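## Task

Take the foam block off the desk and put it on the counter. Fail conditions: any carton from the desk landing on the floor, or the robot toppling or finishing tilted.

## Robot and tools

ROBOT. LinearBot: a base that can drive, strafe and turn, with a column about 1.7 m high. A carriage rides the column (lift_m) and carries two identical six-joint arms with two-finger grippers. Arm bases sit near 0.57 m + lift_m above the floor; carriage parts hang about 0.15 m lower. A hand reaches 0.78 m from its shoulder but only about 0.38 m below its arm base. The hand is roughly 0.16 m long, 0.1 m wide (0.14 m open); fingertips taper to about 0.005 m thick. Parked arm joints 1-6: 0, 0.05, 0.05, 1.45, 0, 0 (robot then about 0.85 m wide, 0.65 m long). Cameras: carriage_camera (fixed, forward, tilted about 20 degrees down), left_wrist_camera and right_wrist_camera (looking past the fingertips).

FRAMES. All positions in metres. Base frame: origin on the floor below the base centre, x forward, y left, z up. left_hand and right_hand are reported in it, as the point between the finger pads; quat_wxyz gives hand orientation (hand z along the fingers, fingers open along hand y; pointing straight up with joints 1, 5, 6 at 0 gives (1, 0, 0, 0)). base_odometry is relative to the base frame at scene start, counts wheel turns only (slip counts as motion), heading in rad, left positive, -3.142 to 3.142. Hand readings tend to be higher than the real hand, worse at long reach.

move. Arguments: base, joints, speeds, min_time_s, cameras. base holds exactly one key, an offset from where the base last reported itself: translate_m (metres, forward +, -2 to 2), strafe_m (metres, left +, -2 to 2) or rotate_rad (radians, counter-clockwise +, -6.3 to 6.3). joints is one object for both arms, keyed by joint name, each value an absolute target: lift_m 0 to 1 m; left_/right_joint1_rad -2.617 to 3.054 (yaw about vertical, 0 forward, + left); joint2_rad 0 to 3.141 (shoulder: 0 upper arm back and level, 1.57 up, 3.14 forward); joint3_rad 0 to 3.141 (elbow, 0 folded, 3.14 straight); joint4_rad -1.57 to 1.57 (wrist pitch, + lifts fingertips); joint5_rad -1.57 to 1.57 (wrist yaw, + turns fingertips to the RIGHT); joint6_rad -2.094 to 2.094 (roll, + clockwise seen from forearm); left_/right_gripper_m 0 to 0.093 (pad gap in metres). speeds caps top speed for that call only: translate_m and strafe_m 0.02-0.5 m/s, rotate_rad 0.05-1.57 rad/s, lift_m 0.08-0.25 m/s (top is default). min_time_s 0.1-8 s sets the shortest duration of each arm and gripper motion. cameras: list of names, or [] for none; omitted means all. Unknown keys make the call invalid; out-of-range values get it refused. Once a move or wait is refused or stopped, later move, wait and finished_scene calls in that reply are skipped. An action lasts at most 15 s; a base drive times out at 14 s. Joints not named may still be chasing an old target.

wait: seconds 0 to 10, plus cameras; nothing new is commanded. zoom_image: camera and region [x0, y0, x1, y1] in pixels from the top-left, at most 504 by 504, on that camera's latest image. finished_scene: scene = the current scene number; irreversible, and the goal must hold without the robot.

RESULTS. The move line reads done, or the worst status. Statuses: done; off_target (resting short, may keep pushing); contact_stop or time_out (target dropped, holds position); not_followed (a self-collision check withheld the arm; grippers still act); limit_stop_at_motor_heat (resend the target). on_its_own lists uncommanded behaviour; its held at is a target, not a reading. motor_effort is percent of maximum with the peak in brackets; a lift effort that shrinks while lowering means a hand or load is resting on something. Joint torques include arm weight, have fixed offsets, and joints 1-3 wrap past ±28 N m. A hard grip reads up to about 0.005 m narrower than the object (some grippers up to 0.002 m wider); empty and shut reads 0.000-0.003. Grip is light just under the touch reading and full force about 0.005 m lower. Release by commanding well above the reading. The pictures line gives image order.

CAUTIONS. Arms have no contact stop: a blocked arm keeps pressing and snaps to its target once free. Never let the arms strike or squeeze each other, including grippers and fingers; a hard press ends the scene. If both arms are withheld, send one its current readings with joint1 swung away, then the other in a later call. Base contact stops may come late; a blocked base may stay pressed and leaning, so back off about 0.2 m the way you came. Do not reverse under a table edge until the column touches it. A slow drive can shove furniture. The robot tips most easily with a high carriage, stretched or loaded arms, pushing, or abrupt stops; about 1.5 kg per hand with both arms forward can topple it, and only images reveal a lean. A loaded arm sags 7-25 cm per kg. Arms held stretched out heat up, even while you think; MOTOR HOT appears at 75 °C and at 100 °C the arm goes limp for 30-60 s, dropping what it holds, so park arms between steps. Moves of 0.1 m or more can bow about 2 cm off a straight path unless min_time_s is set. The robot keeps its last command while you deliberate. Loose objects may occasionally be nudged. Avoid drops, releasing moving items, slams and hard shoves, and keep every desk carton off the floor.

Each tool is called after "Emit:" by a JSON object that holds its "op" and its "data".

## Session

Emit:
{"op": "move", "data": {"joints": {"lift_m": 0.9}, "cameras": ["carriage_camera"]}}

Emit:
{"op": "move", "data": {"base": {"rotate_rad": 1.5}, "cameras": ["carriage_camera"]}}

Emit:
{"op": "move", "data": {"base": {"rotate_rad": 1.5}, "cameras": ["carriage_camera"]}}

Scene clock: 2.93 s.
Joint torques (N m): left_arm=[0.58 4.18 6 -0.21 -0.09 -0.04] | right_arm=[-0.06 4.45 6.97 -0.29 0 -0.12]
move: done
base_odometry: x=+0.000 y=+0.000 heading=+0.000
base_status: not commanded
joint_positions: lift_m=+0.900 left_joint1_rad=-0.005 left_joint2_rad=+0.047 left_joint3_rad=+0.038 left_joint4_rad=+1.447 left_joint5_rad=-0.039 left_joint6_rad=-0.008 left_gripper_m=+0.09396 right_joint1_rad=+0.004 right_joint2_rad=+0.041 right_joint3_rad=+0.059 right_joint4_rad=+1.485 right_joint5_rad=-0.003 right_joint6_rad=+0.011 right_gripper_m=+0.09396
joint_status: all done
motor_effort: lift_m=+31(38) drive_wheels=-1(4)
left_hand: x=+0.2672 y=+0.3155 z=+1.8818 quat_wxyz=(+0.998, -0.020, +0.066, -0.006) (m; base frame)
right_hand: x=+0.2494 y=-0.3084 z=+1.8884 quat_wxyz=(+0.999, -0.001, +0.034, +0.008) (m; base frame)
pictures: carriage_camera
Images, in order (width x height): carriage_camera 504x504.

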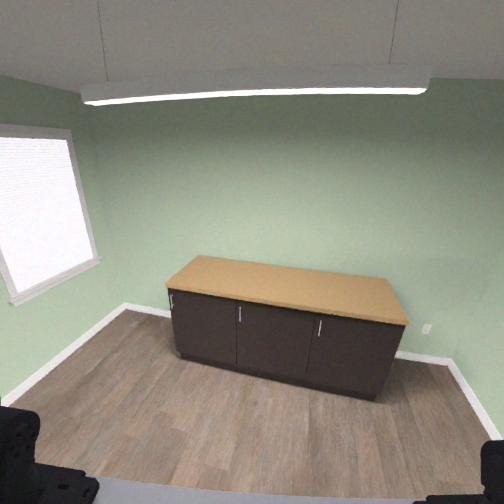

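Scene clock: 5.97 s.
Joint torques (N m): left_arm=[0.54 4.22 5.94 -0.22 -0.1 -0.05] | right_arm=[-0.05 4.51 7.02 -0.29 0.01 -0.12]
move: done
base_odometry: x=+0.000 y=+0.000 heading=+1.499
base_status: done
joint_positions: lift_m=+0.900 left_joint1_rad=-0.005 left_joint2_rad=+0.047 left_joint3_rad=+0.038 left_joint4_rad=+1.446 left_joint5_rad=-0.039 left_joint6_rad=-0.008 left_gripper_m=+0.09397 right_joint1_rad=+0.004 right_joint2_rad=+0.041 right_joint3_rad=+0.059 right_joint4_rad=+1.485 right_joint5_rad=-0.003 right_joint6_rad=+0.011 right_gripper_m=+0.09397
joint_status: not commanded
motor_effort: lift_m=+31(31) drive_wheels=+7(19)
left_hand: x=+0.2673 y=+0.3155 z=+1.8818 quat_wxyz=(+0.998, -0.020, +0.067, -0.006) (m; base frame)
right_hand: x=+0.2494 y=-0.3084 z=+1.8884 quat_wxyz=(+0.999, -0.001, +0.034, +0.008) (m; base frame)
pictures: carriage_camera
Images, in order (width x height): carriage_camera 504x504.

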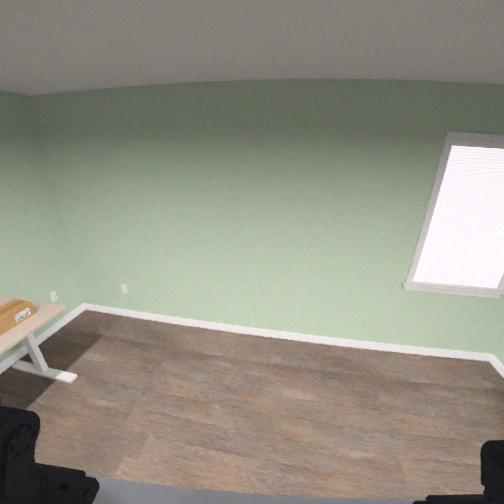

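Scene clock: 9.00 s.
Joint torques (N m): left_arm=[0.61 4.25 6 -0.21 -0.1 -0.04] | right_arm=[-0.06 4.46 6.97 -0.3 0.01 -0.11]
move: done
base_odometry: x=+0.000 y=+0.000 heading=+2.999
base_status: done
joint_positions: lift_m=+0.900 left_joint1_rad=-0.005 left_joint2_rad=+0.047 left_joint3_rad=+0.038 left_joint4_rad=+1.446 left_joint5_rad=-0.039 left_joint6_rad=-0.008 left_gripper_m=+0.09398 right_joint1_rad=+0.004 right_joint2_rad=+0.041 right_joint3_rad=+0.059 right_joint4_rad=+1.485 right_joint5_rad=-0.003 right_joint6_rad=+0.011 right_gripper_m=+0.09398
joint_status: not commanded
motor_effort: lift_m=+31(31) drive_wheels=+4(14)
left_hand: x=+0.2673 y=+0.3155 z=+1.8818 quat_wxyz=(+0.998, -0.020, +0.067, -0.006) (m; base frame)
right_hand: x=+0.2494 y=-0.3084 z=+1.8884 quat_wxyz=(+0.999, -0.001, +0.034, +0.008) (m; base frame)
pictures: carriage_camera
Images, in order (width x height): carriage_camera 504x504.

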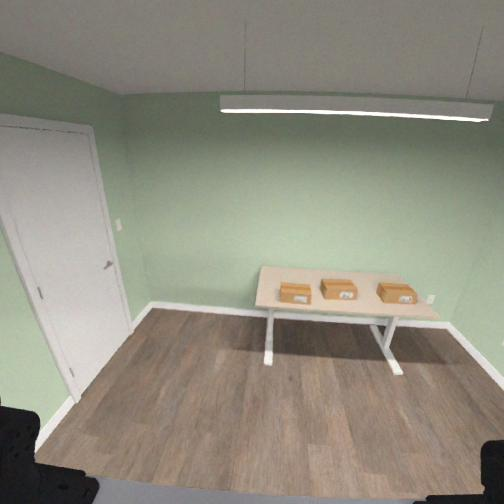

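Emit:
{"op": "zoom_image", "data": {"camera": "carriage_camera", "region": [245, 250, 445, 340]}}

Scaled by 2.520 from the camera's 504x504 image, which has a finer 720x720 frame.

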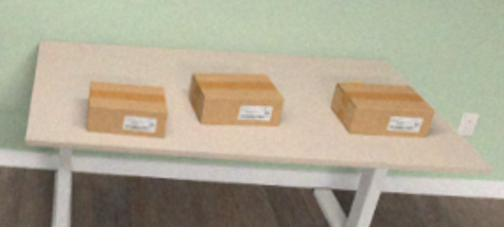

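Emit:
{"op": "move", "data": {"base": {"rotate_rad": -0.093}, "joints": {"lift_m": 0.99}, "cameras": []}}

Emit:
{"op": "move", "data": {"base": {"strafe_m": -0.5}, "cameras": []}}

Emit:
{"op": "move", "data": {"base": {"translate_m": 1.05}, "cameras": ["carriage_camera"]}}

Emit:
{"op": "zoom_image", "data": {"camera": "carriage_camera", "region": [0, 300, 504, 504]}}

Scene clock: 24.83 s.
Joint torques (N m): left_arm=[0.59 4.25 6.01 -0.2 -0.09 -0.05] | right_arm=[-0.03 4.48 6.99 -0.29 0.01 -0.12]
move: done
base_odometry: x=+0.000 y=+0.000 heading=+2.906
base_status: done
joint_positions: lift_m=+0.990 left_joint1_rad=-0.005 left_joint2_rad=+0.047 left_joint3_rad=+0.038 left_joint4_rad=+1.446 left_joint5_rad=-0.039 left_joint6_rad=-0.008 left_gripper_m=+0.09398 right_joint1_rad=+0.004 right_joint2_rad=+0.041 right_joint3_rad=+0.059 right_joint4_rad=+1.485 right_joint5_rad=-0.003 right_joint6_rad=+0.011 right_gripper_m=+0.09398
joint_status: all done
motor_effort: lift_m=+31(38) drive_wheels=-9(11)
left_hand: x=+0.2674 y=+0.3155 z=+1.9717 quat_wxyz=(+0.998, -0.020, +0.067, -0.006) (m; base frame)
right_hand: x=+0.2494 y=-0.3084 z=+1.9784 quat_wxyz=(+0.999, -0.001, +0.034, +0.008) (m; base frame)
pictures: none
No camera images: "cameras" was empty.

Scene clock: 27.97 s.
Joint torques (N m): left_arm=[0.66 4.25 6.04 -0.22 -0.09 -0.05] | right_arm=[-0.12 4.44 7.02 -0.29 0.01 -0.11]
move: done
base_odometry: x=+0.116 y=+0.487 heading=+2.908
base_status: done
joint_positions: lift_m=+0.990 left_joint1_rad=-0.005 left_joint2_rad=+0.047 left_joint3_rad=+0.038 left_joint4_rad=+1.446 left_joint5_rad=-0.039 left_joint6_rad=-0.008 left_gripper_m=+0.09398 right_joint1_rad=+0.005 right_joint2_rad=+0.041 right_joint3_rad=+0.059 right_joint4_rad=+1.485 right_joint5_rad=-0.003 right_joint6_rad=+0.011 right_gripper_m=+0.09398
joint_status: not commanded
motor_effort: lift_m=+31(31) drive_wheels=-10(20)
left_hand: x=+0.2674 y=+0.3155 z=+1.9717 quat_wxyz=(+0.998, -0.020, +0.067, -0.005) (m; base frame)
right_hand: x=+0.2494 y=-0.3084 z=+1.9784 quat_wxyz=(+0.999, -0.001, +0.034, +0.008) (m; base frame)
pictures: none
No camera images: "cameras" was empty.

Scene clock: 32.50 s.
Joint torques (N m): left_arm=[0.59 4.19 6.04 -0.22 -0.1 -0.06] | right_arm=[-0.06 4.41 7.02 -0.29 -0.01 -0.11]
move: done
base_odometry: x=-0.905 y=+0.731 heading=+2.907
base_status: done
joint_positions: lift_m=+0.990 left_joint1_rad=-0.005 left_joint2_rad=+0.047 left_joint3_rad=+0.038 left_joint4_rad=+1.447 left_joint5_rad=-0.039 left_joint6_rad=-0.008 left_gripper_m=+0.09398 right_joint1_rad=+0.005 right_joint2_rad=+0.041 right_joint3_rad=+0.059 right_joint4_rad=+1.485 right_joint5_rad=-0.003 right_joint6_rad=+0.011 right_gripper_m=+0.09398
joint_status: not commanded
motor_effort: lift_m=+31(31) drive_wheels=-6(14)
left_hand: x=+0.2670 y=+0.3155 z=+1.9718 quat_wxyz=(+0.998, -0.020, +0.066, -0.005) (m; base frame)
right_hand: x=+0.2494 y=-0.3084 z=+1.9784 quat_wxyz=(+0.999, -0.001, +0.034, +0.008) (m; base frame)
pictures: carriage_camera
Images, in order (width x height): carriage_camera 504x504.

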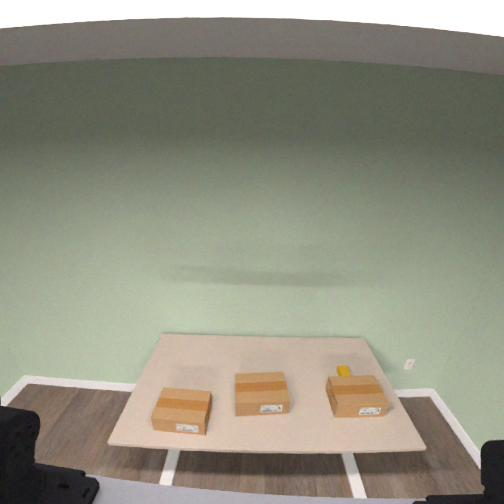

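Scaled by 1.000.

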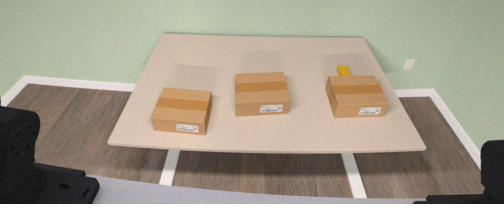

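Emit:
{"op": "move", "data": {"base": {"rotate_rad": -0.015}, "joints": {"right_joint1_rad": 0, "right_joint2_rad": 2.4, "right_joint3_rad": 1.9, "right_joint4_rad": -1.07, "right_joint5_rad": 0, "right_joint6_rad": 0, "lift_m": 0.55}, "min_time_s": 2, "cameras": []}}

Emit:
{"op": "move", "data": {"base": {"strafe_m": -0.195}, "cameras": []}}

Emit:
{"op": "move", "data": {"base": {"translate_m": 0.42}, "speeds": {"translate_m": 0.3}, "cameras": ["carriage_camera", "right_wrist_camera"]}}

Scene clock: 49.13 s.
Joint torques (N m): left_arm=[0.54 4.18 6.06 -0.22 -0.09 -0.06] | right_arm=[-0.47 -14.68 9.24 0.13 0.04 -0.23]
move: done
base_odometry: x=-0.905 y=+0.731 heading=+2.893
base_status: done
joint_positions: lift_m=+0.550 left_joint1_rad=-0.005 left_joint2_rad=+0.047 left_joint3_rad=+0.038 left_joint4_rad=+1.447 left_joint5_rad=-0.039 left_joint6_rad=-0.008 left_gripper_m=+0.09398 right_joint1_rad=+0.005 right_joint2_rad=+2.414 right_joint3_rad=+1.878 right_joint4_rad=-1.050 right_joint5_rad=-0.003 right_joint6_rad=+0.011 right_gripper_m=+0.09398
joint_status: all done
motor_effort: lift_m=+28(29) drive_wheels=-10(13)
left_hand: x=+0.2672 y=+0.3155 z=+1.5320 quat_wxyz=(+0.998, -0.020, +0.066, -0.005) (m; base frame)
right_hand: x=+0.6874 y=-0.3063 z=+1.0743 quat_wxyz=(-0.008, +0.003, +1.000, +0.001) (m; base frame)
pictures: none
No camera images: "cameras" was empty.

Scene clock: 51.27 s.
Joint torques (N m): left_arm=[0.66 4.23 6.02 -0.21 -0.06 -0.05] | right_arm=[-0.09 -14.69 9.2 0.13 0.05 -0.22]
move: done
base_odometry: x=-0.858 y=+0.920 heading=+2.894
base_status: done
joint_positions: lift_m=+0.550 left_joint1_rad=-0.005 left_joint2_rad=+0.047 left_joint3_rad=+0.038 left_joint4_rad=+1.447 left_joint5_rad=-0.039 left_joint6_rad=-0.008 left_gripper_m=+0.09398 right_joint1_rad=+0.000 right_joint2_rad=+2.414 right_joint3_rad=+1.878 right_joint4_rad=-1.054 right_joint5_rad=-0.002 right_joint6_rad=+0.011 right_gripper_m=+0.09398
joint_status: not commanded
motor_effort: lift_m=+28(28) drive_wheels=-4(12)
left_hand: x=+0.2672 y=+0.3155 z=+1.5320 quat_wxyz=(+0.998, -0.020, +0.066, -0.005) (m; base frame)
right_hand: x=+0.6864 y=-0.3085 z=+1.0743 quat_wxyz=(-0.010, +0.005, +1.000, +0.001) (m; base frame)
pictures: none
No camera images: "cameras" was empty.

Scene clock: 54.27 s.
Joint torques (N m): left_arm=[0.62 4.29 6.04 -0.21 -0.1 -0.05] | right_arm=[-0.09 -14.61 9.24 0.17 0.04 -0.22]
move: done
base_odometry: x=-1.265 y=+1.024 heading=+2.893
base_status: done
joint_positions: lift_m=+0.550 left_joint1_rad=-0.005 left_joint2_rad=+0.047 left_joint3_rad=+0.038 left_joint4_rad=+1.447 left_joint5_rad=-0.039 left_joint6_rad=-0.008 left_gripper_m=+0.09398 right_joint1_rad=+0.000 right_joint2_rad=+2.414 right_joint3_rad=+1.878 right_joint4_rad=-1.059 right_joint5_rad=-0.002 right_joint6_rad=+0.011 right_gripper_m=+0.09398
joint_status: not commanded
motor_effort: lift_m=+28(28) drive_wheels=-8(16)
left_hand: x=+0.2671 y=+0.3155 z=+1.5321 quat_wxyz=(+0.998, -0.020, +0.066, -0.005) (m; base frame)
right_hand: x=+0.6852 y=-0.3085 z=+1.0744 quat_wxyz=(-0.012, +0.005, +1.000, +0.001) (m; base frame)
pictures: carriage_camera, right_wrist_camera
Images, in order (width x height): carriage_camera 504x504, right_wrist_camera 504x504.

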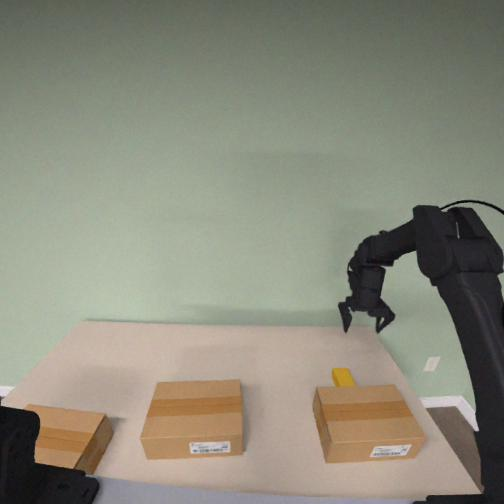

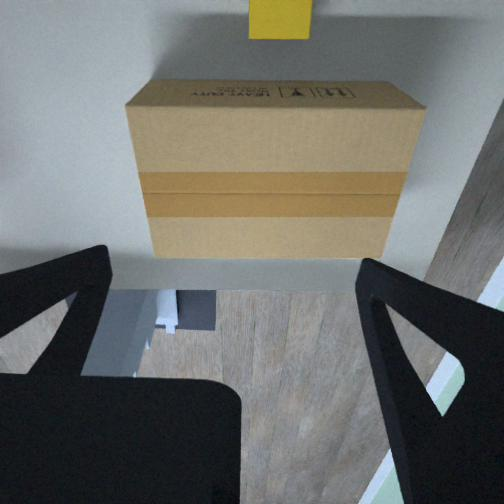

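Emit:
{"op": "move", "data": {"base": {"strafe_m": -0.033}, "joints": {"right_joint2_rad": 2.69, "right_joint3_rad": 2.4, "right_joint4_rad": -1.27, "lift_m": 0.37}, "min_time_s": 1, "cameras": ["carriage_camera", "right_wrist_camera"]}}

Scene clock: 70.10 s.
Joint torques (N m): left_arm=[0.57 4.25 5.98 -0.2 -0.1 -0.05] | right_arm=[0.17 -15.71 9.65 0.14 0.05 -0.23]
move: done
base_odometry: x=-1.257 y=+1.056 heading=+2.893
base_status: done
joint_positions: lift_m=+0.370 left_joint1_rad=-0.004 left_joint2_rad=+0.047 left_joint3_rad=+0.038 left_joint4_rad=+1.446 left_joint5_rad=-0.039 left_joint6_rad=-0.008 left_gripper_m=+0.09398 right_joint1_rad=-0.002 right_joint2_rad=+2.697 right_joint3_rad=+2.377 right_joint4_rad=-1.250 right_joint5_rad=-0.002 right_joint6_rad=+0.011 right_gripper_m=+0.09398
joint_status: all done
motor_effort: lift_m=+28(29) drive_wheels=+1(12)
left_hand: x=+0.2674 y=+0.3156 z=+1.3520 quat_wxyz=(+0.998, -0.020, +0.067, -0.005) (m; base frame)
right_hand: x=+0.7427 y=-0.3098 z=+0.8856 quat_wxyz=(+0.000, +0.007, +1.000, +0.001) (m; base frame)
pictures: carriage_camera, right_wrist_camera
Images, in order (width x height): carriage_camera 504x504, right_wrist_camera 504x504.

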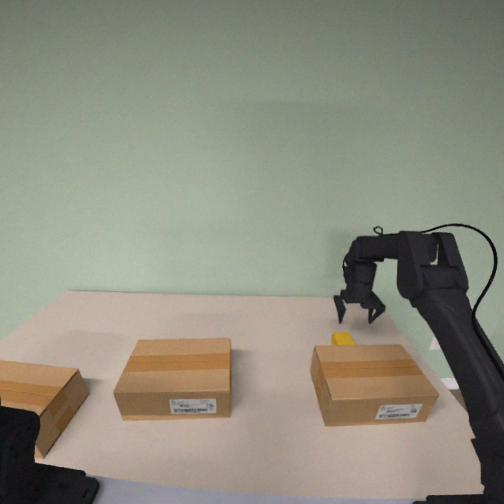

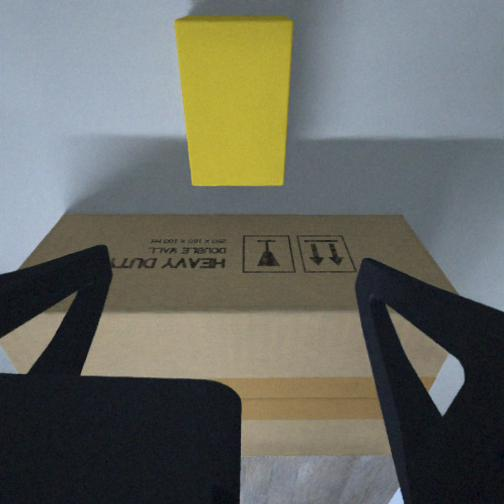

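Emit:
{"op": "move", "data": {"joints": {"right_joint2_rad": 2.89, "right_joint3_rad": 2.67, "right_joint4_rad": -1.34, "lift_m": 0.345}, "min_time_s": 1, "cameras": ["right_wrist_camera"]}}

Scene clock: 85.10 s.
Joint torques (N m): left_arm=[0.51 4.25 6.04 -0.21 -0.08 -0.05] | right_arm=[0.16 -15.01 9.85 0.17 0.04 -0.22]
move: done
base_odometry: x=-1.257 y=+1.056 heading=+2.893
base_status: not commanded
joint_positions: lift_m=+0.345 left_joint1_rad=-0.004 left_joint2_rad=+0.047 left_joint3_rad=+0.038 left_joint4_rad=+1.446 left_joint5_rad=-0.039 left_joint6_rad=-0.008 left_gripper_m=+0.09398 right_joint1_rad=-0.002 right_joint2_rad=+2.883 right_joint3_rad=+2.644 right_joint4_rad=-1.320 right_joint5_rad=-0.002 right_joint6_rad=+0.011 right_gripper_m=+0.09398
joint_status: all done
motor_effort: lift_m=+27(28) drive_wheels=+1(4)
left_hand: x=+0.2674 y=+0.3156 z=+1.3271 quat_wxyz=(+0.998, -0.020, +0.067, -0.005) (m; base frame)
right_hand: x=+0.7630 y=-0.3099 z=+0.8350 quat_wxyz=(+0.006, +0.007, +1.000, +0.001) (m; base frame)
pictures: right_wrist_camera
Images, in order (width x height): right_wrist_camera 504x504.

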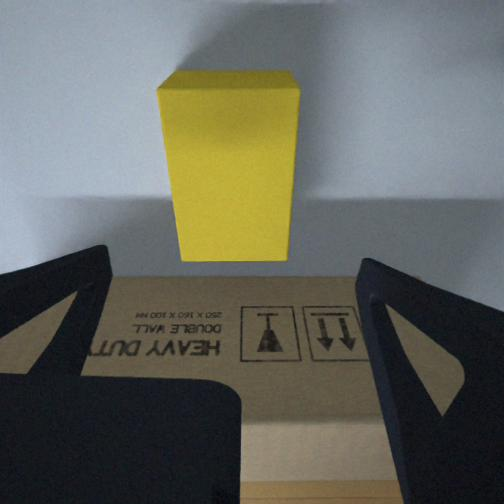

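Emit:
{"op": "move", "data": {"joints": {"lift_m": 0.28}, "speeds": {"lift_m": 0.15}, "cameras": ["right_wrist_camera"]}}

Emit:
{"op": "move", "data": {"joints": {"right_gripper_m": 0.043}, "min_time_s": 1.5, "cameras": ["right_wrist_camera"]}}

Scene clock: 92.20 s.
Joint torques (N m): left_arm=[0.53 4.3 6.04 -0.23 -0.08 -0.05] | right_arm=[0.13 -16.17 8.84 0.22 0.05 -0.23]
move: done
base_odometry: x=-1.257 y=+1.056 heading=+2.893
base_status: not commanded
joint_positions: lift_m=+0.280 left_joint1_rad=-0.004 left_joint2_rad=+0.047 left_joint3_rad=+0.038 left_joint4_rad=+1.446 left_joint5_rad=-0.039 left_joint6_rad=-0.008 left_gripper_m=+0.09398 right_joint1_rad=-0.002 right_joint2_rad=+2.895 right_joint3_rad=+2.654 right_joint4_rad=-1.326 right_joint5_rad=-0.002 right_joint6_rad=+0.011 right_gripper_m=+0.09398
joint_status: all done
motor_effort: lift_m=+28(29) drive_wheels=+3(4)
left_hand: x=+0.2674 y=+0.3156 z=+1.2620 quat_wxyz=(+0.998, -0.020, +0.067, -0.005) (m; base frame)
right_hand: x=+0.7619 y=-0.3098 z=+0.7665 quat_wxyz=(+0.002, +0.007, +1.000, +0.001) (m; base frame)
pictures: right_wrist_camera
Images, in order (width x height): right_wrist_camera 504x504.

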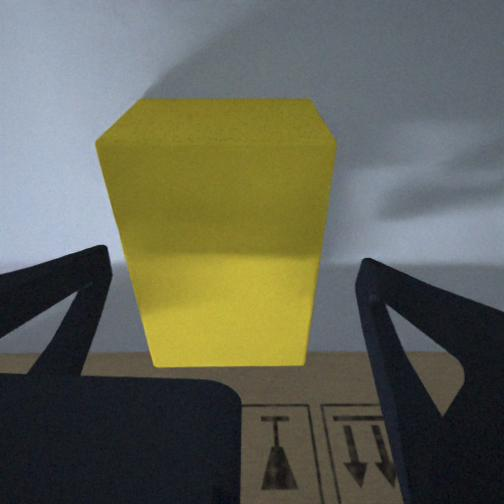

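Scene clock: 94.00 s.
Joint torques (N m): left_arm=[0.57 4.22 6.02 -0.21 -0.08 -0.04] | right_arm=[0.2 -16.14 8.81 0.22 0.04 -0.22]
move: off_target
base_odometry: x=-1.257 y=+1.056 heading=+2.893
base_status: not commanded
joint_positions: lift_m=+0.280 left_joint1_rad=-0.004 left_joint2_rad=+0.047 left_joint3_rad=+0.038 left_joint4_rad=+1.446 left_joint5_rad=-0.039 left_joint6_rad=-0.008 left_gripper_m=+0.09398 right_joint1_rad=-0.002 right_joint2_rad=+2.895 right_joint3_rad=+2.654 right_joint4_rad=-1.326 right_joint5_rad=-0.002 right_joint6_rad=+0.011 right_gripper_m=+0.05686
joint_status: right_gripper_m off_target (ended at +0.05688, target +0.04300)
motor_effort: lift_m=+27(28) drive_wheels=+2(5)
left_hand: x=+0.2674 y=+0.3156 z=+1.2620 quat_wxyz=(+0.998, -0.020, +0.067, -0.005) (m; base frame)
right_hand: x=+0.7619 y=-0.3098 z=+0.7665 quat_wxyz=(+0.002, +0.007, +1.000, +0.001) (m; base frame)
pictures: right_wrist_camera
Images, in order (width x height): right_wrist_camera 504x504.

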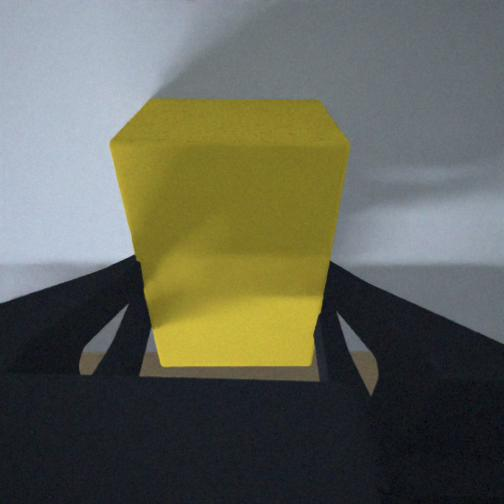

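Emit:
{"op": "move", "data": {"joints": {"lift_m": 0.58}, "cameras": ["right_wrist_camera"]}}

Emit:
{"op": "move", "data": {"base": {"translate_m": -0.4}, "joints": {"right_joint2_rad": 2.39, "right_joint3_rad": 1.92, "right_joint4_rad": -1.09}, "min_time_s": 1.5, "cameras": []}}

Emit:
{"op": "move", "data": {"base": {"rotate_rad": -3.142}, "cameras": ["carriage_camera"]}}

Emit:
{"op": "move", "data": {"base": {"translate_m": 1.85}, "cameras": ["carriage_camera", "right_wrist_camera"]}}

Scene clock: 117.10 s.
Joint torques (N m): left_arm=[0.54 4.21 6.02 -0.19 -0.09 -0.05] | right_arm=[0.21 -16.62 8.59 0.22 0.04 -0.22]
move: done
base_odometry: x=-1.257 y=+1.056 heading=+2.893
base_status: not commanded
joint_positions: lift_m=+0.580 left_joint1_rad=-0.004 left_joint2_rad=+0.047 left_joint3_rad=+0.038 left_joint4_rad=+1.446 left_joint5_rad=-0.039 left_joint6_rad=-0.008 left_gripper_m=+0.09398 right_joint1_rad=-0.002 right_joint2_rad=+2.901 right_joint3_rad=+2.657 right_joint4_rad=-1.328 right_joint5_rad=-0.002 right_joint6_rad=+0.011 right_gripper_m=+0.05685
joint_status: all done
motor_effort: lift_m=+31(38) drive_wheels=+4(4)
left_hand: x=+0.2674 y=+0.3156 z=+1.5618 quat_wxyz=(+0.998, -0.020, +0.067, -0.005) (m; base frame)
right_hand: x=+0.7610 y=-0.3098 z=+1.0640 quat_wxyz=(-0.001, +0.007, +1.000, +0.001) (m; base frame)
pictures: right_wrist_camera
Images, in order (width x height): right_wrist_camera 504x504.

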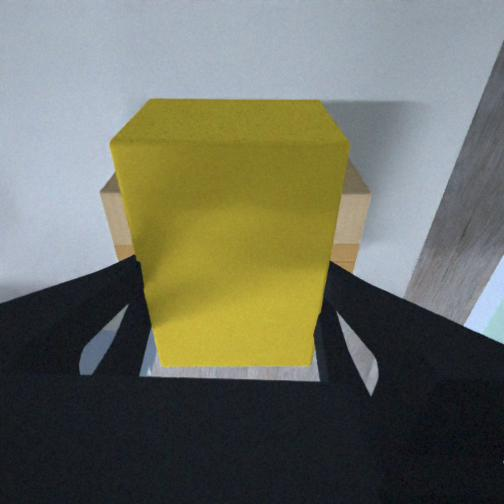

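Scene clock: 119.93 s.
Joint torques (N m): left_arm=[0.5 4.18 6 -0.2 -0.09 -0.04] | right_arm=[0.17 -17.77 6.53 0.45 0.04 -0.24]
move: done
base_odometry: x=-0.869 y=+0.958 heading=+2.893
base_status: done
joint_positions: lift_m=+0.580 left_joint1_rad=-0.004 left_joint2_rad=+0.047 left_joint3_rad=+0.038 left_joint4_rad=+1.446 left_joint5_rad=-0.039 left_joint6_rad=-0.008 left_gripper_m=+0.09398 right_joint1_rad=-0.002 right_joint2_rad=+2.434 right_joint3_rad=+1.924 right_joint4_rad=-1.111 right_joint5_rad=-0.002 right_joint6_rad=+0.011 right_gripper_m=+0.05685
joint_status: all done
motor_effort: lift_m=+31(31) drive_wheels=-4(11)
left_hand: x=+0.2674 y=+0.3156 z=+1.5618 quat_wxyz=(+0.998, -0.020, +0.067, -0.005) (m; base frame)
right_hand: x=+0.6843 y=-0.3097 z=+1.1067 quat_wxyz=(-0.025, +0.007, +1.000, +0.001) (m; base frame)
pictures: none
No camera images: "cameras" was empty.

Scene clock: 124.20 s.
Joint torques (N m): left_arm=[0.53 4.25 5.98 -0.16 -0.09 -0.05] | right_arm=[0.68 -17.76 6.56 0.19 0.04 -0.23]
move: done
base_odometry: x=-0.869 y=+0.958 heading=-0.248
base_status: done
joint_positions: lift_m=+0.580 left_joint1_rad=-0.005 left_joint2_rad=+0.047 left_joint3_rad=+0.038 left_joint4_rad=+1.444 left_joint5_rad=-0.040 left_joint6_rad=-0.008 left_gripper_m=+0.09400 right_joint1_rad=-0.008 right_joint2_rad=+2.434 right_joint3_rad=+1.924 right_joint4_rad=-1.079 right_joint5_rad=-0.002 right_joint6_rad=+0.011 right_gripper_m=+0.05685
joint_status: not commanded
motor_effort: lift_m=+31(31) drive_wheels=+5(20)
left_hand: x=+0.2679 y=+0.3157 z=+1.5617 quat_wxyz=(+0.997, -0.020, +0.068, -0.005) (m; base frame)
right_hand: x=+0.6921 y=-0.3124 z=+1.1064 quat_wxyz=(-0.009, +0.010, +1.000, +0.001) (m; base frame)
pictures: carriage_camera
Images, in order (width x height): carriage_camera 504x504.

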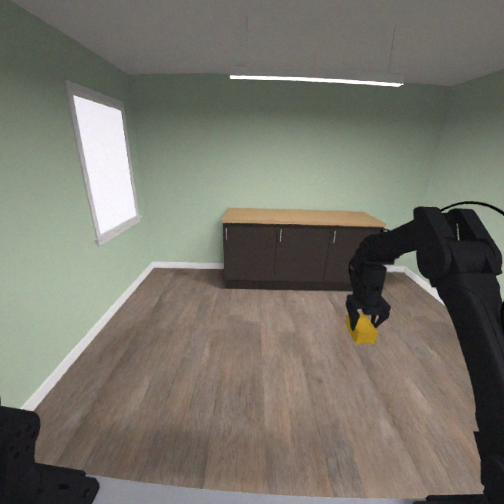

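Scene clock: 130.30 s.
Joint torques (N m): left_arm=[0.53 4.29 5.96 -0.2 -0.08 -0.05] | right_arm=[0.42 -17.63 6.58 0.21 0.04 -0.23]
move: done
base_odometry: x=+0.923 y=+0.500 heading=-0.250
base_status: done
joint_positions: lift_m=+0.580 left_joint1_rad=-0.005 left_joint2_rad=+0.047 left_joint3_rad=+0.038 left_joint4_rad=+1.445 left_joint5_rad=-0.040 left_joint6_rad=-0.008 left_gripper_m=+0.09400 right_joint1_rad=-0.005 right_joint2_rad=+2.433 right_joint3_rad=+1.924 right_joint4_rad=-1.081 right_joint5_rad=-0.002 right_joint6_rad=+0.011 right_gripper_m=+0.05685
joint_status: not commanded
motor_effort: lift_m=+31(31) drive_wheels=-9(24)
left_hand: x=+0.2676 y=+0.3157 z=+1.5617 quat_wxyz=(+0.998, -0.020, +0.067, -0.005) (m; base frame)
right_hand: x=+0.6917 y=-0.3112 z=+1.1068 quat_wxyz=(-0.010, +0.008, +1.000, +0.001) (m; base frame)
pictures: carriage_camera, right_wrist_camera
Images, in order (width x height): carriage_camera 504x504, right_wrist_camera 504x504.

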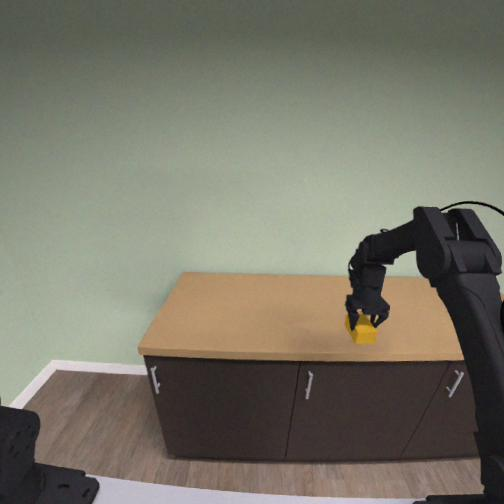

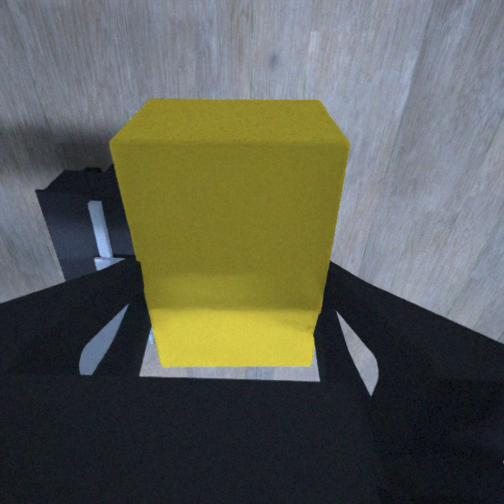

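Emit:
{"op": "move", "data": {"base": {"translate_m": 0.18}, "speeds": {"translate_m": 0.25}, "cameras": []}}

Emit:
{"op": "move", "data": {"joints": {"lift_m": 0.45}, "speeds": {"lift_m": 0.15}, "cameras": ["carriage_camera", "right_wrist_camera"]}}

Emit:
{"op": "zoom_image", "data": {"camera": "carriage_camera", "region": [300, 200, 460, 360]}}

Scene clock: 139.83 s.
Joint torques (N m): left_arm=[0.55 4.26 6.02 -0.21 -0.09 -0.05] | right_arm=[0.42 -17.63 6.53 0.25 0.02 -0.22]
move: done
base_odometry: x=+1.097 y=+0.455 heading=-0.251
base_status: done
joint_positions: lift_m=+0.580 left_joint1_rad=-0.005 left_joint2_rad=+0.047 left_joint3_rad=+0.038 left_joint4_rad=+1.446 left_joint5_rad=-0.040 left_joint6_rad=-0.008 left_gripper_m=+0.09400 right_joint1_rad=-0.005 right_joint2_rad=+2.433 right_joint3_rad=+1.924 right_joint4_rad=-1.084 right_joint5_rad=-0.002 right_joint6_rad=+0.011 right_gripper_m=+0.05685
joint_status: not commanded
motor_effort: lift_m=+31(31) drive_wheels=-14(18)
left_hand: x=+0.2675 y=+0.3157 z=+1.5617 quat_wxyz=(+0.998, -0.020, +0.067, -0.005) (m; base frame)
right_hand: x=+0.6911 y=-0.3112 z=+1.1071 quat_wxyz=(-0.011, +0.008, +1.000, +0.001) (m; base frame)
pictures: none
No camera images: "cameras" was empty.

Scene clock: 141.13 s.
Joint torques (N m): left_arm=[0.5 4.23 5.9 -0.2 -0.1 -0.04] | right_arm=[0.4 -16.32 7.17 0.26 0.03 -0.23]
move: done
base_odometry: x=+1.097 y=+0.455 heading=-0.251
base_status: not commanded
joint_positions: lift_m=+0.450 left_joint1_rad=-0.005 left_joint2_rad=+0.047 left_joint3_rad=+0.038 left_joint4_rad=+1.446 left_joint5_rad=-0.040 left_joint6_rad=-0.008 left_gripper_m=+0.09400 right_joint1_rad=-0.005 right_joint2_rad=+2.420 right_joint3_rad=+1.918 right_joint4_rad=-1.084 right_joint5_rad=-0.002 right_joint6_rad=+0.011 right_gripper_m=+0.05685
joint_status: all done
motor_effort: lift_m=+28(29) drive_wheels=-11(13)
left_hand: x=+0.2675 y=+0.3157 z=+1.4320 quat_wxyz=(+0.998, -0.020, +0.067, -0.005) (m; base frame)
right_hand: x=+0.6910 y=-0.3112 z=+0.9814 quat_wxyz=(-0.007, +0.008, +1.000, +0.001) (m; base frame)
pictures: carriage_camera, right_wrist_camera
Images, in order (width x height): carriage_camera 504x504, right_wrist_camera 504x504.

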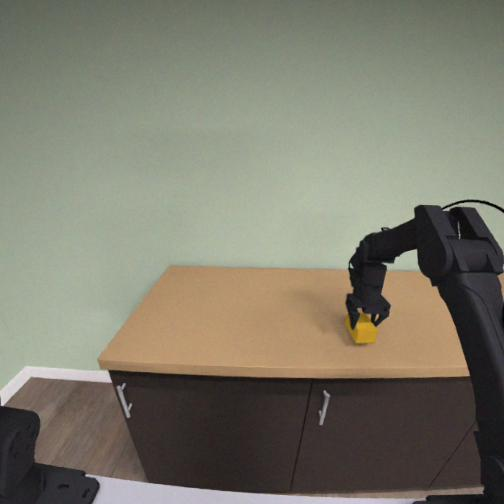

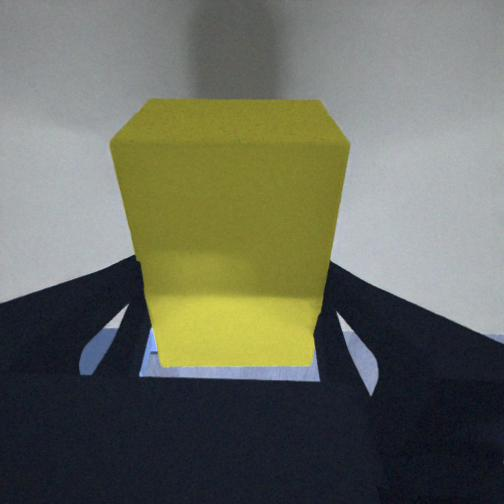

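Scaled by 3.150 from the camera's 504x504 image, which has a finer 720x720 frame.

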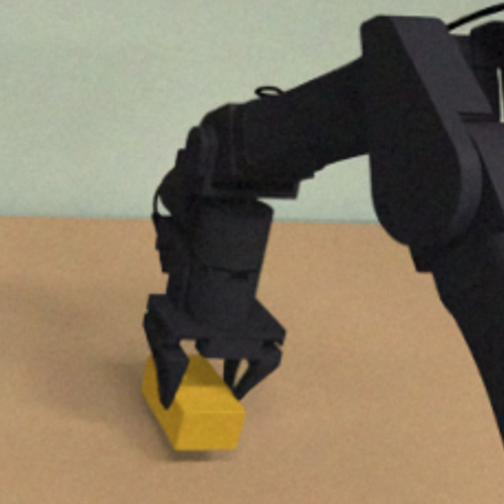

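Emit:
{"op": "move", "data": {"joints": {"lift_m": 0.435}, "speeds": {"lift_m": 0.08}, "cameras": ["carriage_camera"]}}

Emit:
{"op": "zoom_image", "data": {"camera": "carriage_camera", "region": [320, 260, 420, 360]}}

Scene clock: 147.37 s.
Joint torques (N m): left_arm=[0.57 4.23 6 -0.21 -0.09 -0.05] | right_arm=[0.42 -16.12 7.16 0.26 0.03 -0.22]
move: done
base_odometry: x=+1.097 y=+0.455 heading=-0.251
base_status: not commanded
joint_positions: lift_m=+0.435 left_joint1_rad=-0.005 left_joint2_rad=+0.047 left_joint3_rad=+0.038 left_joint4_rad=+1.446 left_joint5_rad=-0.040 left_joint6_rad=-0.008 left_gripper_m=+0.09400 right_joint1_rad=-0.005 right_joint2_rad=+2.418 right_joint3_rad=+1.918 right_joint4_rad=-1.084 right_joint5_rad=-0.002 right_joint6_rad=+0.011 right_gripper_m=+0.05685
joint_status: all done
motor_effort: lift_m=+27(29) drive_wheels=-10(11)
left_hand: x=+0.2675 y=+0.3157 z=+1.4171 quat_wxyz=(+0.998, -0.020, +0.067, -0.005) (m; base frame)
right_hand: x=+0.6912 y=-0.3112 z=+0.9673 quat_wxyz=(-0.006, +0.008, +1.000, +0.001) (m; base frame)
pictures: carriage_camera
Images, in order (width x height): carriage_camera 504x504.

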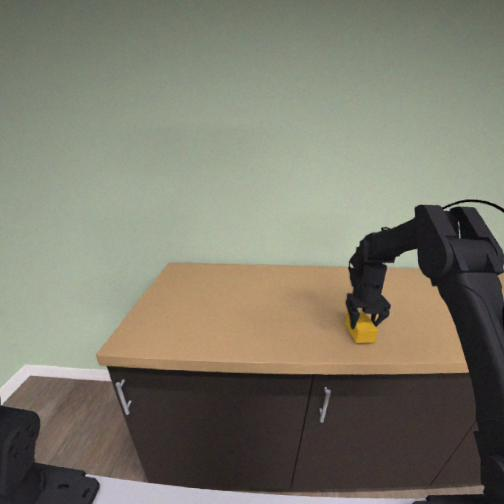

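Scaled by 5.040 from the camera's 504x504 image, which has a finer 720x720 frame.

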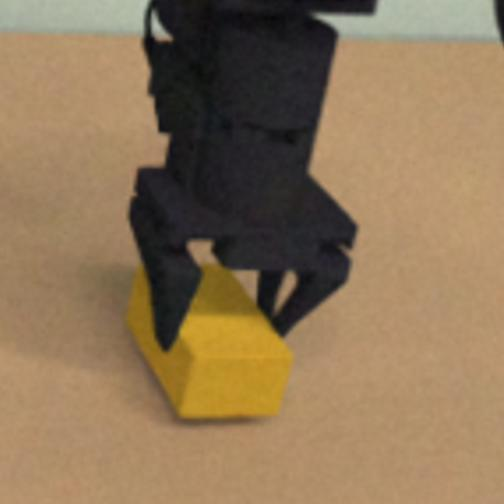

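Emit:
{"op": "move", "data": {"joints": {"lift_m": 0.426}, "speeds": {"lift_m": 0.08}, "cameras": ["carriage_camera"]}}

Emit:
{"op": "zoom_image", "data": {"camera": "carriage_camera", "region": [320, 260, 420, 360]}}

Scene clock: 151.97 s.
Joint torques (N m): left_arm=[0.54 4.21 5.98 -0.19 -0.07 -0.04] | right_arm=[0.44 -16.05 7.51 0.26 0.04 -0.22]
move: done
base_odometry: x=+1.097 y=+0.455 heading=-0.251
base_status: not commanded
joint_positions: lift_m=+0.426 left_joint1_rad=-0.005 left_joint2_rad=+0.047 left_joint3_rad=+0.038 left_joint4_rad=+1.446 left_joint5_rad=-0.040 left_joint6_rad=-0.008 left_gripper_m=+0.09400 right_joint1_rad=-0.005 right_joint2_rad=+2.416 right_joint3_rad=+1.915 right_joint4_rad=-1.084 right_joint5_rad=-0.002 right_joint6_rad=+0.011 right_gripper_m=+0.05685
joint_status: all done
motor_effort: lift_m=+28(29) drive_wheels=-8(12)
left_hand: x=+0.2675 y=+0.3157 z=+1.4080 quat_wxyz=(+0.998, -0.020, +0.067, -0.005) (m; base frame)
right_hand: x=+0.6907 y=-0.3112 z=+0.9584 quat_wxyz=(-0.007, +0.008, +1.000, +0.001) (m; base frame)
pictures: carriage_camera
Images, in order (width x height): carriage_camera 504x504.

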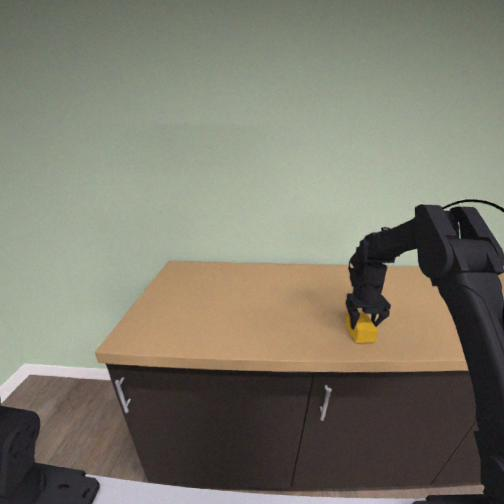

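Scaled by 5.040 from the camera's 504x504 image, which has a finer 720x720 frame.

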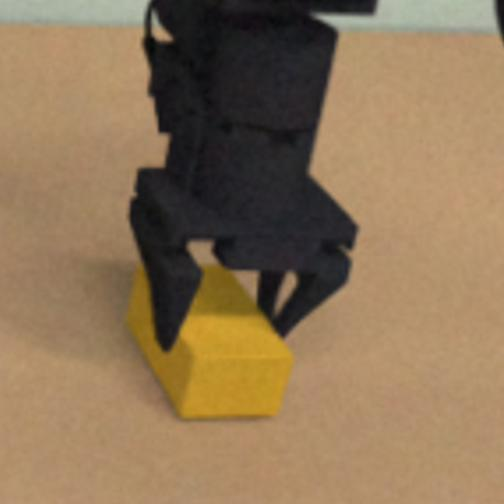

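Emit:
{"op": "move", "data": {"joints": {"lift_m": 0.42}, "speeds": {"lift_m": 0.08}, "cameras": []}}

Scene clock: 155.60 s.
Joint torques (N m): left_arm=[0.59 4.21 6.13 -0.2 -0.09 -0.05] | right_arm=[0.46 -15.65 7.45 0.28 0.03 -0.22]
move: done
base_odometry: x=+1.097 y=+0.455 heading=-0.251
base_status: not commanded
joint_positions: lift_m=+0.420 left_joint1_rad=-0.005 left_joint2_rad=+0.047 left_joint3_rad=+0.038 left_joint4_rad=+1.445 left_joint5_rad=-0.040 left_joint6_rad=-0.008 left_gripper_m=+0.09400 right_joint1_rad=-0.005 right_joint2_rad=+2.413 right_joint3_rad=+1.915 right_joint4_rad=-1.085 right_joint5_rad=-0.002 right_joint6_rad=+0.011 right_gripper_m=+0.05684
joint_status: all done
motor_effort: lift_m=+27(29) drive_wheels=-9(12)
left_hand: x=+0.2676 y=+0.3157 z=+1.4021 quat_wxyz=(+0.998, -0.020, +0.067, -0.005) (m; base frame)
right_hand: x=+0.6906 y=-0.3112 z=+0.9537 quat_wxyz=(-0.006, +0.008, +1.000, +0.001) (m; base frame)
pictures: none
No camera images: "cameras" was empty.

Emit:
{"op": "move", "data": {"joints": {"right_gripper_m": 0.09}, "min_time_s": 1.2, "cameras": ["right_wrist_camera"]}}

Emit:
{"op": "move", "data": {"joints": {"lift_m": 0.58}, "cameras": ["right_wrist_camera", "carriage_camera"]}}

Scene clock: 160.40 s.
Joint torques (N m): left_arm=[0.53 4.18 6.01 -0.2 -0.09 -0.04] | right_arm=[0.43 -15.66 7.49 0.28 0.04 -0.22]
move: done
base_odometry: x=+1.097 y=+0.455 heading=-0.251
base_status: not commanded
joint_positions: lift_m=+0.420 left_joint1_rad=-0.005 left_joint2_rad=+0.047 left_joint3_rad=+0.038 left_joint4_rad=+1.445 left_joint5_rad=-0.040 left_joint6_rad=-0.008 left_gripper_m=+0.09400 right_joint1_rad=-0.005 right_joint2_rad=+2.413 right_joint3_rad=+1.915 right_joint4_rad=-1.085 right_joint5_rad=-0.002 right_joint6_rad=+0.011 right_gripper_m=+0.08994
joint_status: all done
motor_effort: lift_m=+27(27) drive_wheels=+7(8)
left_hand: x=+0.2676 y=+0.3157 z=+1.4021 quat_wxyz=(+0.998, -0.020, +0.067, -0.005) (m; base frame)
right_hand: x=+0.6906 y=-0.3112 z=+0.9537 quat_wxyz=(-0.006, +0.008, +1.000, +0.001) (m; base frame)
pictures: right_wrist_camera
Images, in order (width x height): right_wrist_camera 504x504.

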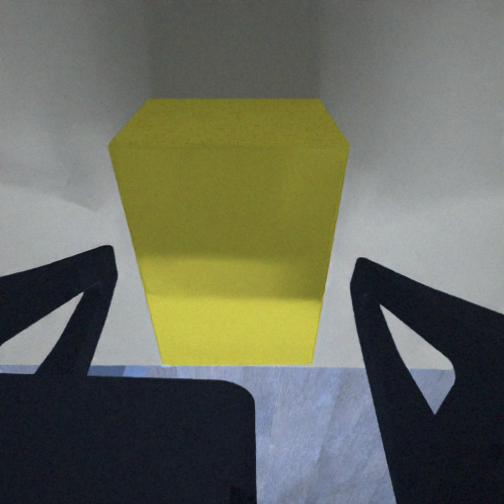

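Scene clock: 161.57 s.
Joint torques (N m): left_arm=[0.53 4.16 6.01 -0.16 -0.08 -0.05] | right_arm=[0.43 -15.5 7.54 0.28 0.04 -0.22]
move: done
base_odometry: x=+1.097 y=+0.455 heading=-0.251
base_status: not commanded
joint_positions: lift_m=+0.580 left_joint1_rad=-0.005 left_joint2_rad=+0.047 left_joint3_rad=+0.038 left_joint4_rad=+1.445 left_joint5_rad=-0.040 left_joint6_rad=-0.008 left_gripper_m=+0.09400 right_joint1_rad=-0.005 right_joint2_rad=+2.412 right_joint3_rad=+1.915 right_joint4_rad=-1.085 right_joint5_rad=-0.002 right_joint6_rad=+0.011 right_gripper_m=+0.08994
joint_status: all done
motor_effort: lift_m=+31(37) drive_wheels=+7(11)
left_hand: x=+0.2676 y=+0.3157 z=+1.5617 quat_wxyz=(+0.998, -0.020, +0.067, -0.005) (m; base frame)
right_hand: x=+0.6905 y=-0.3112 z=+1.1139 quat_wxyz=(-0.006, +0.008, +1.000, +0.001) (m; base frame)
pictures: carriage_camera, right_wrist_camera
Images, in order (width x height): carriage_camera 504x504, right_wrist_camera 504x504.

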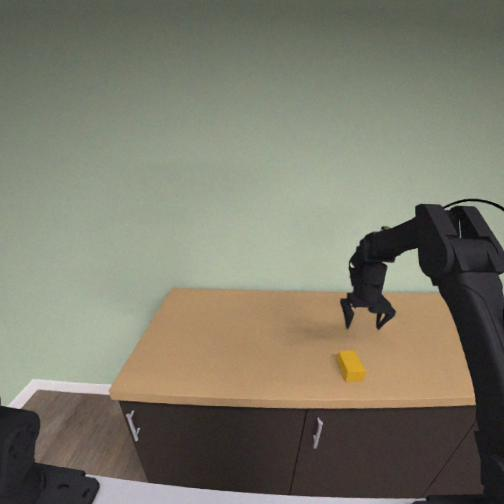

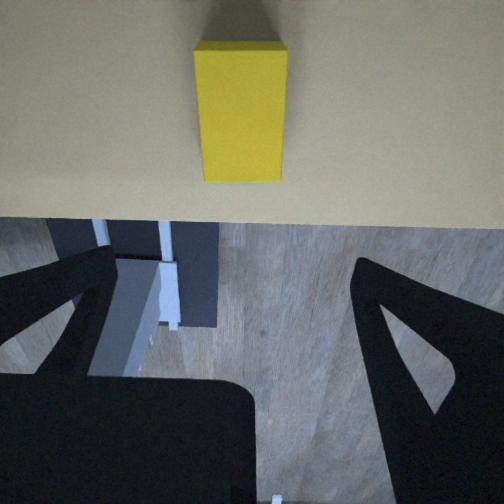

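Emit:
{"op": "finished_scene", "data": {"scene": 2}}

The scene is finished: the task was done.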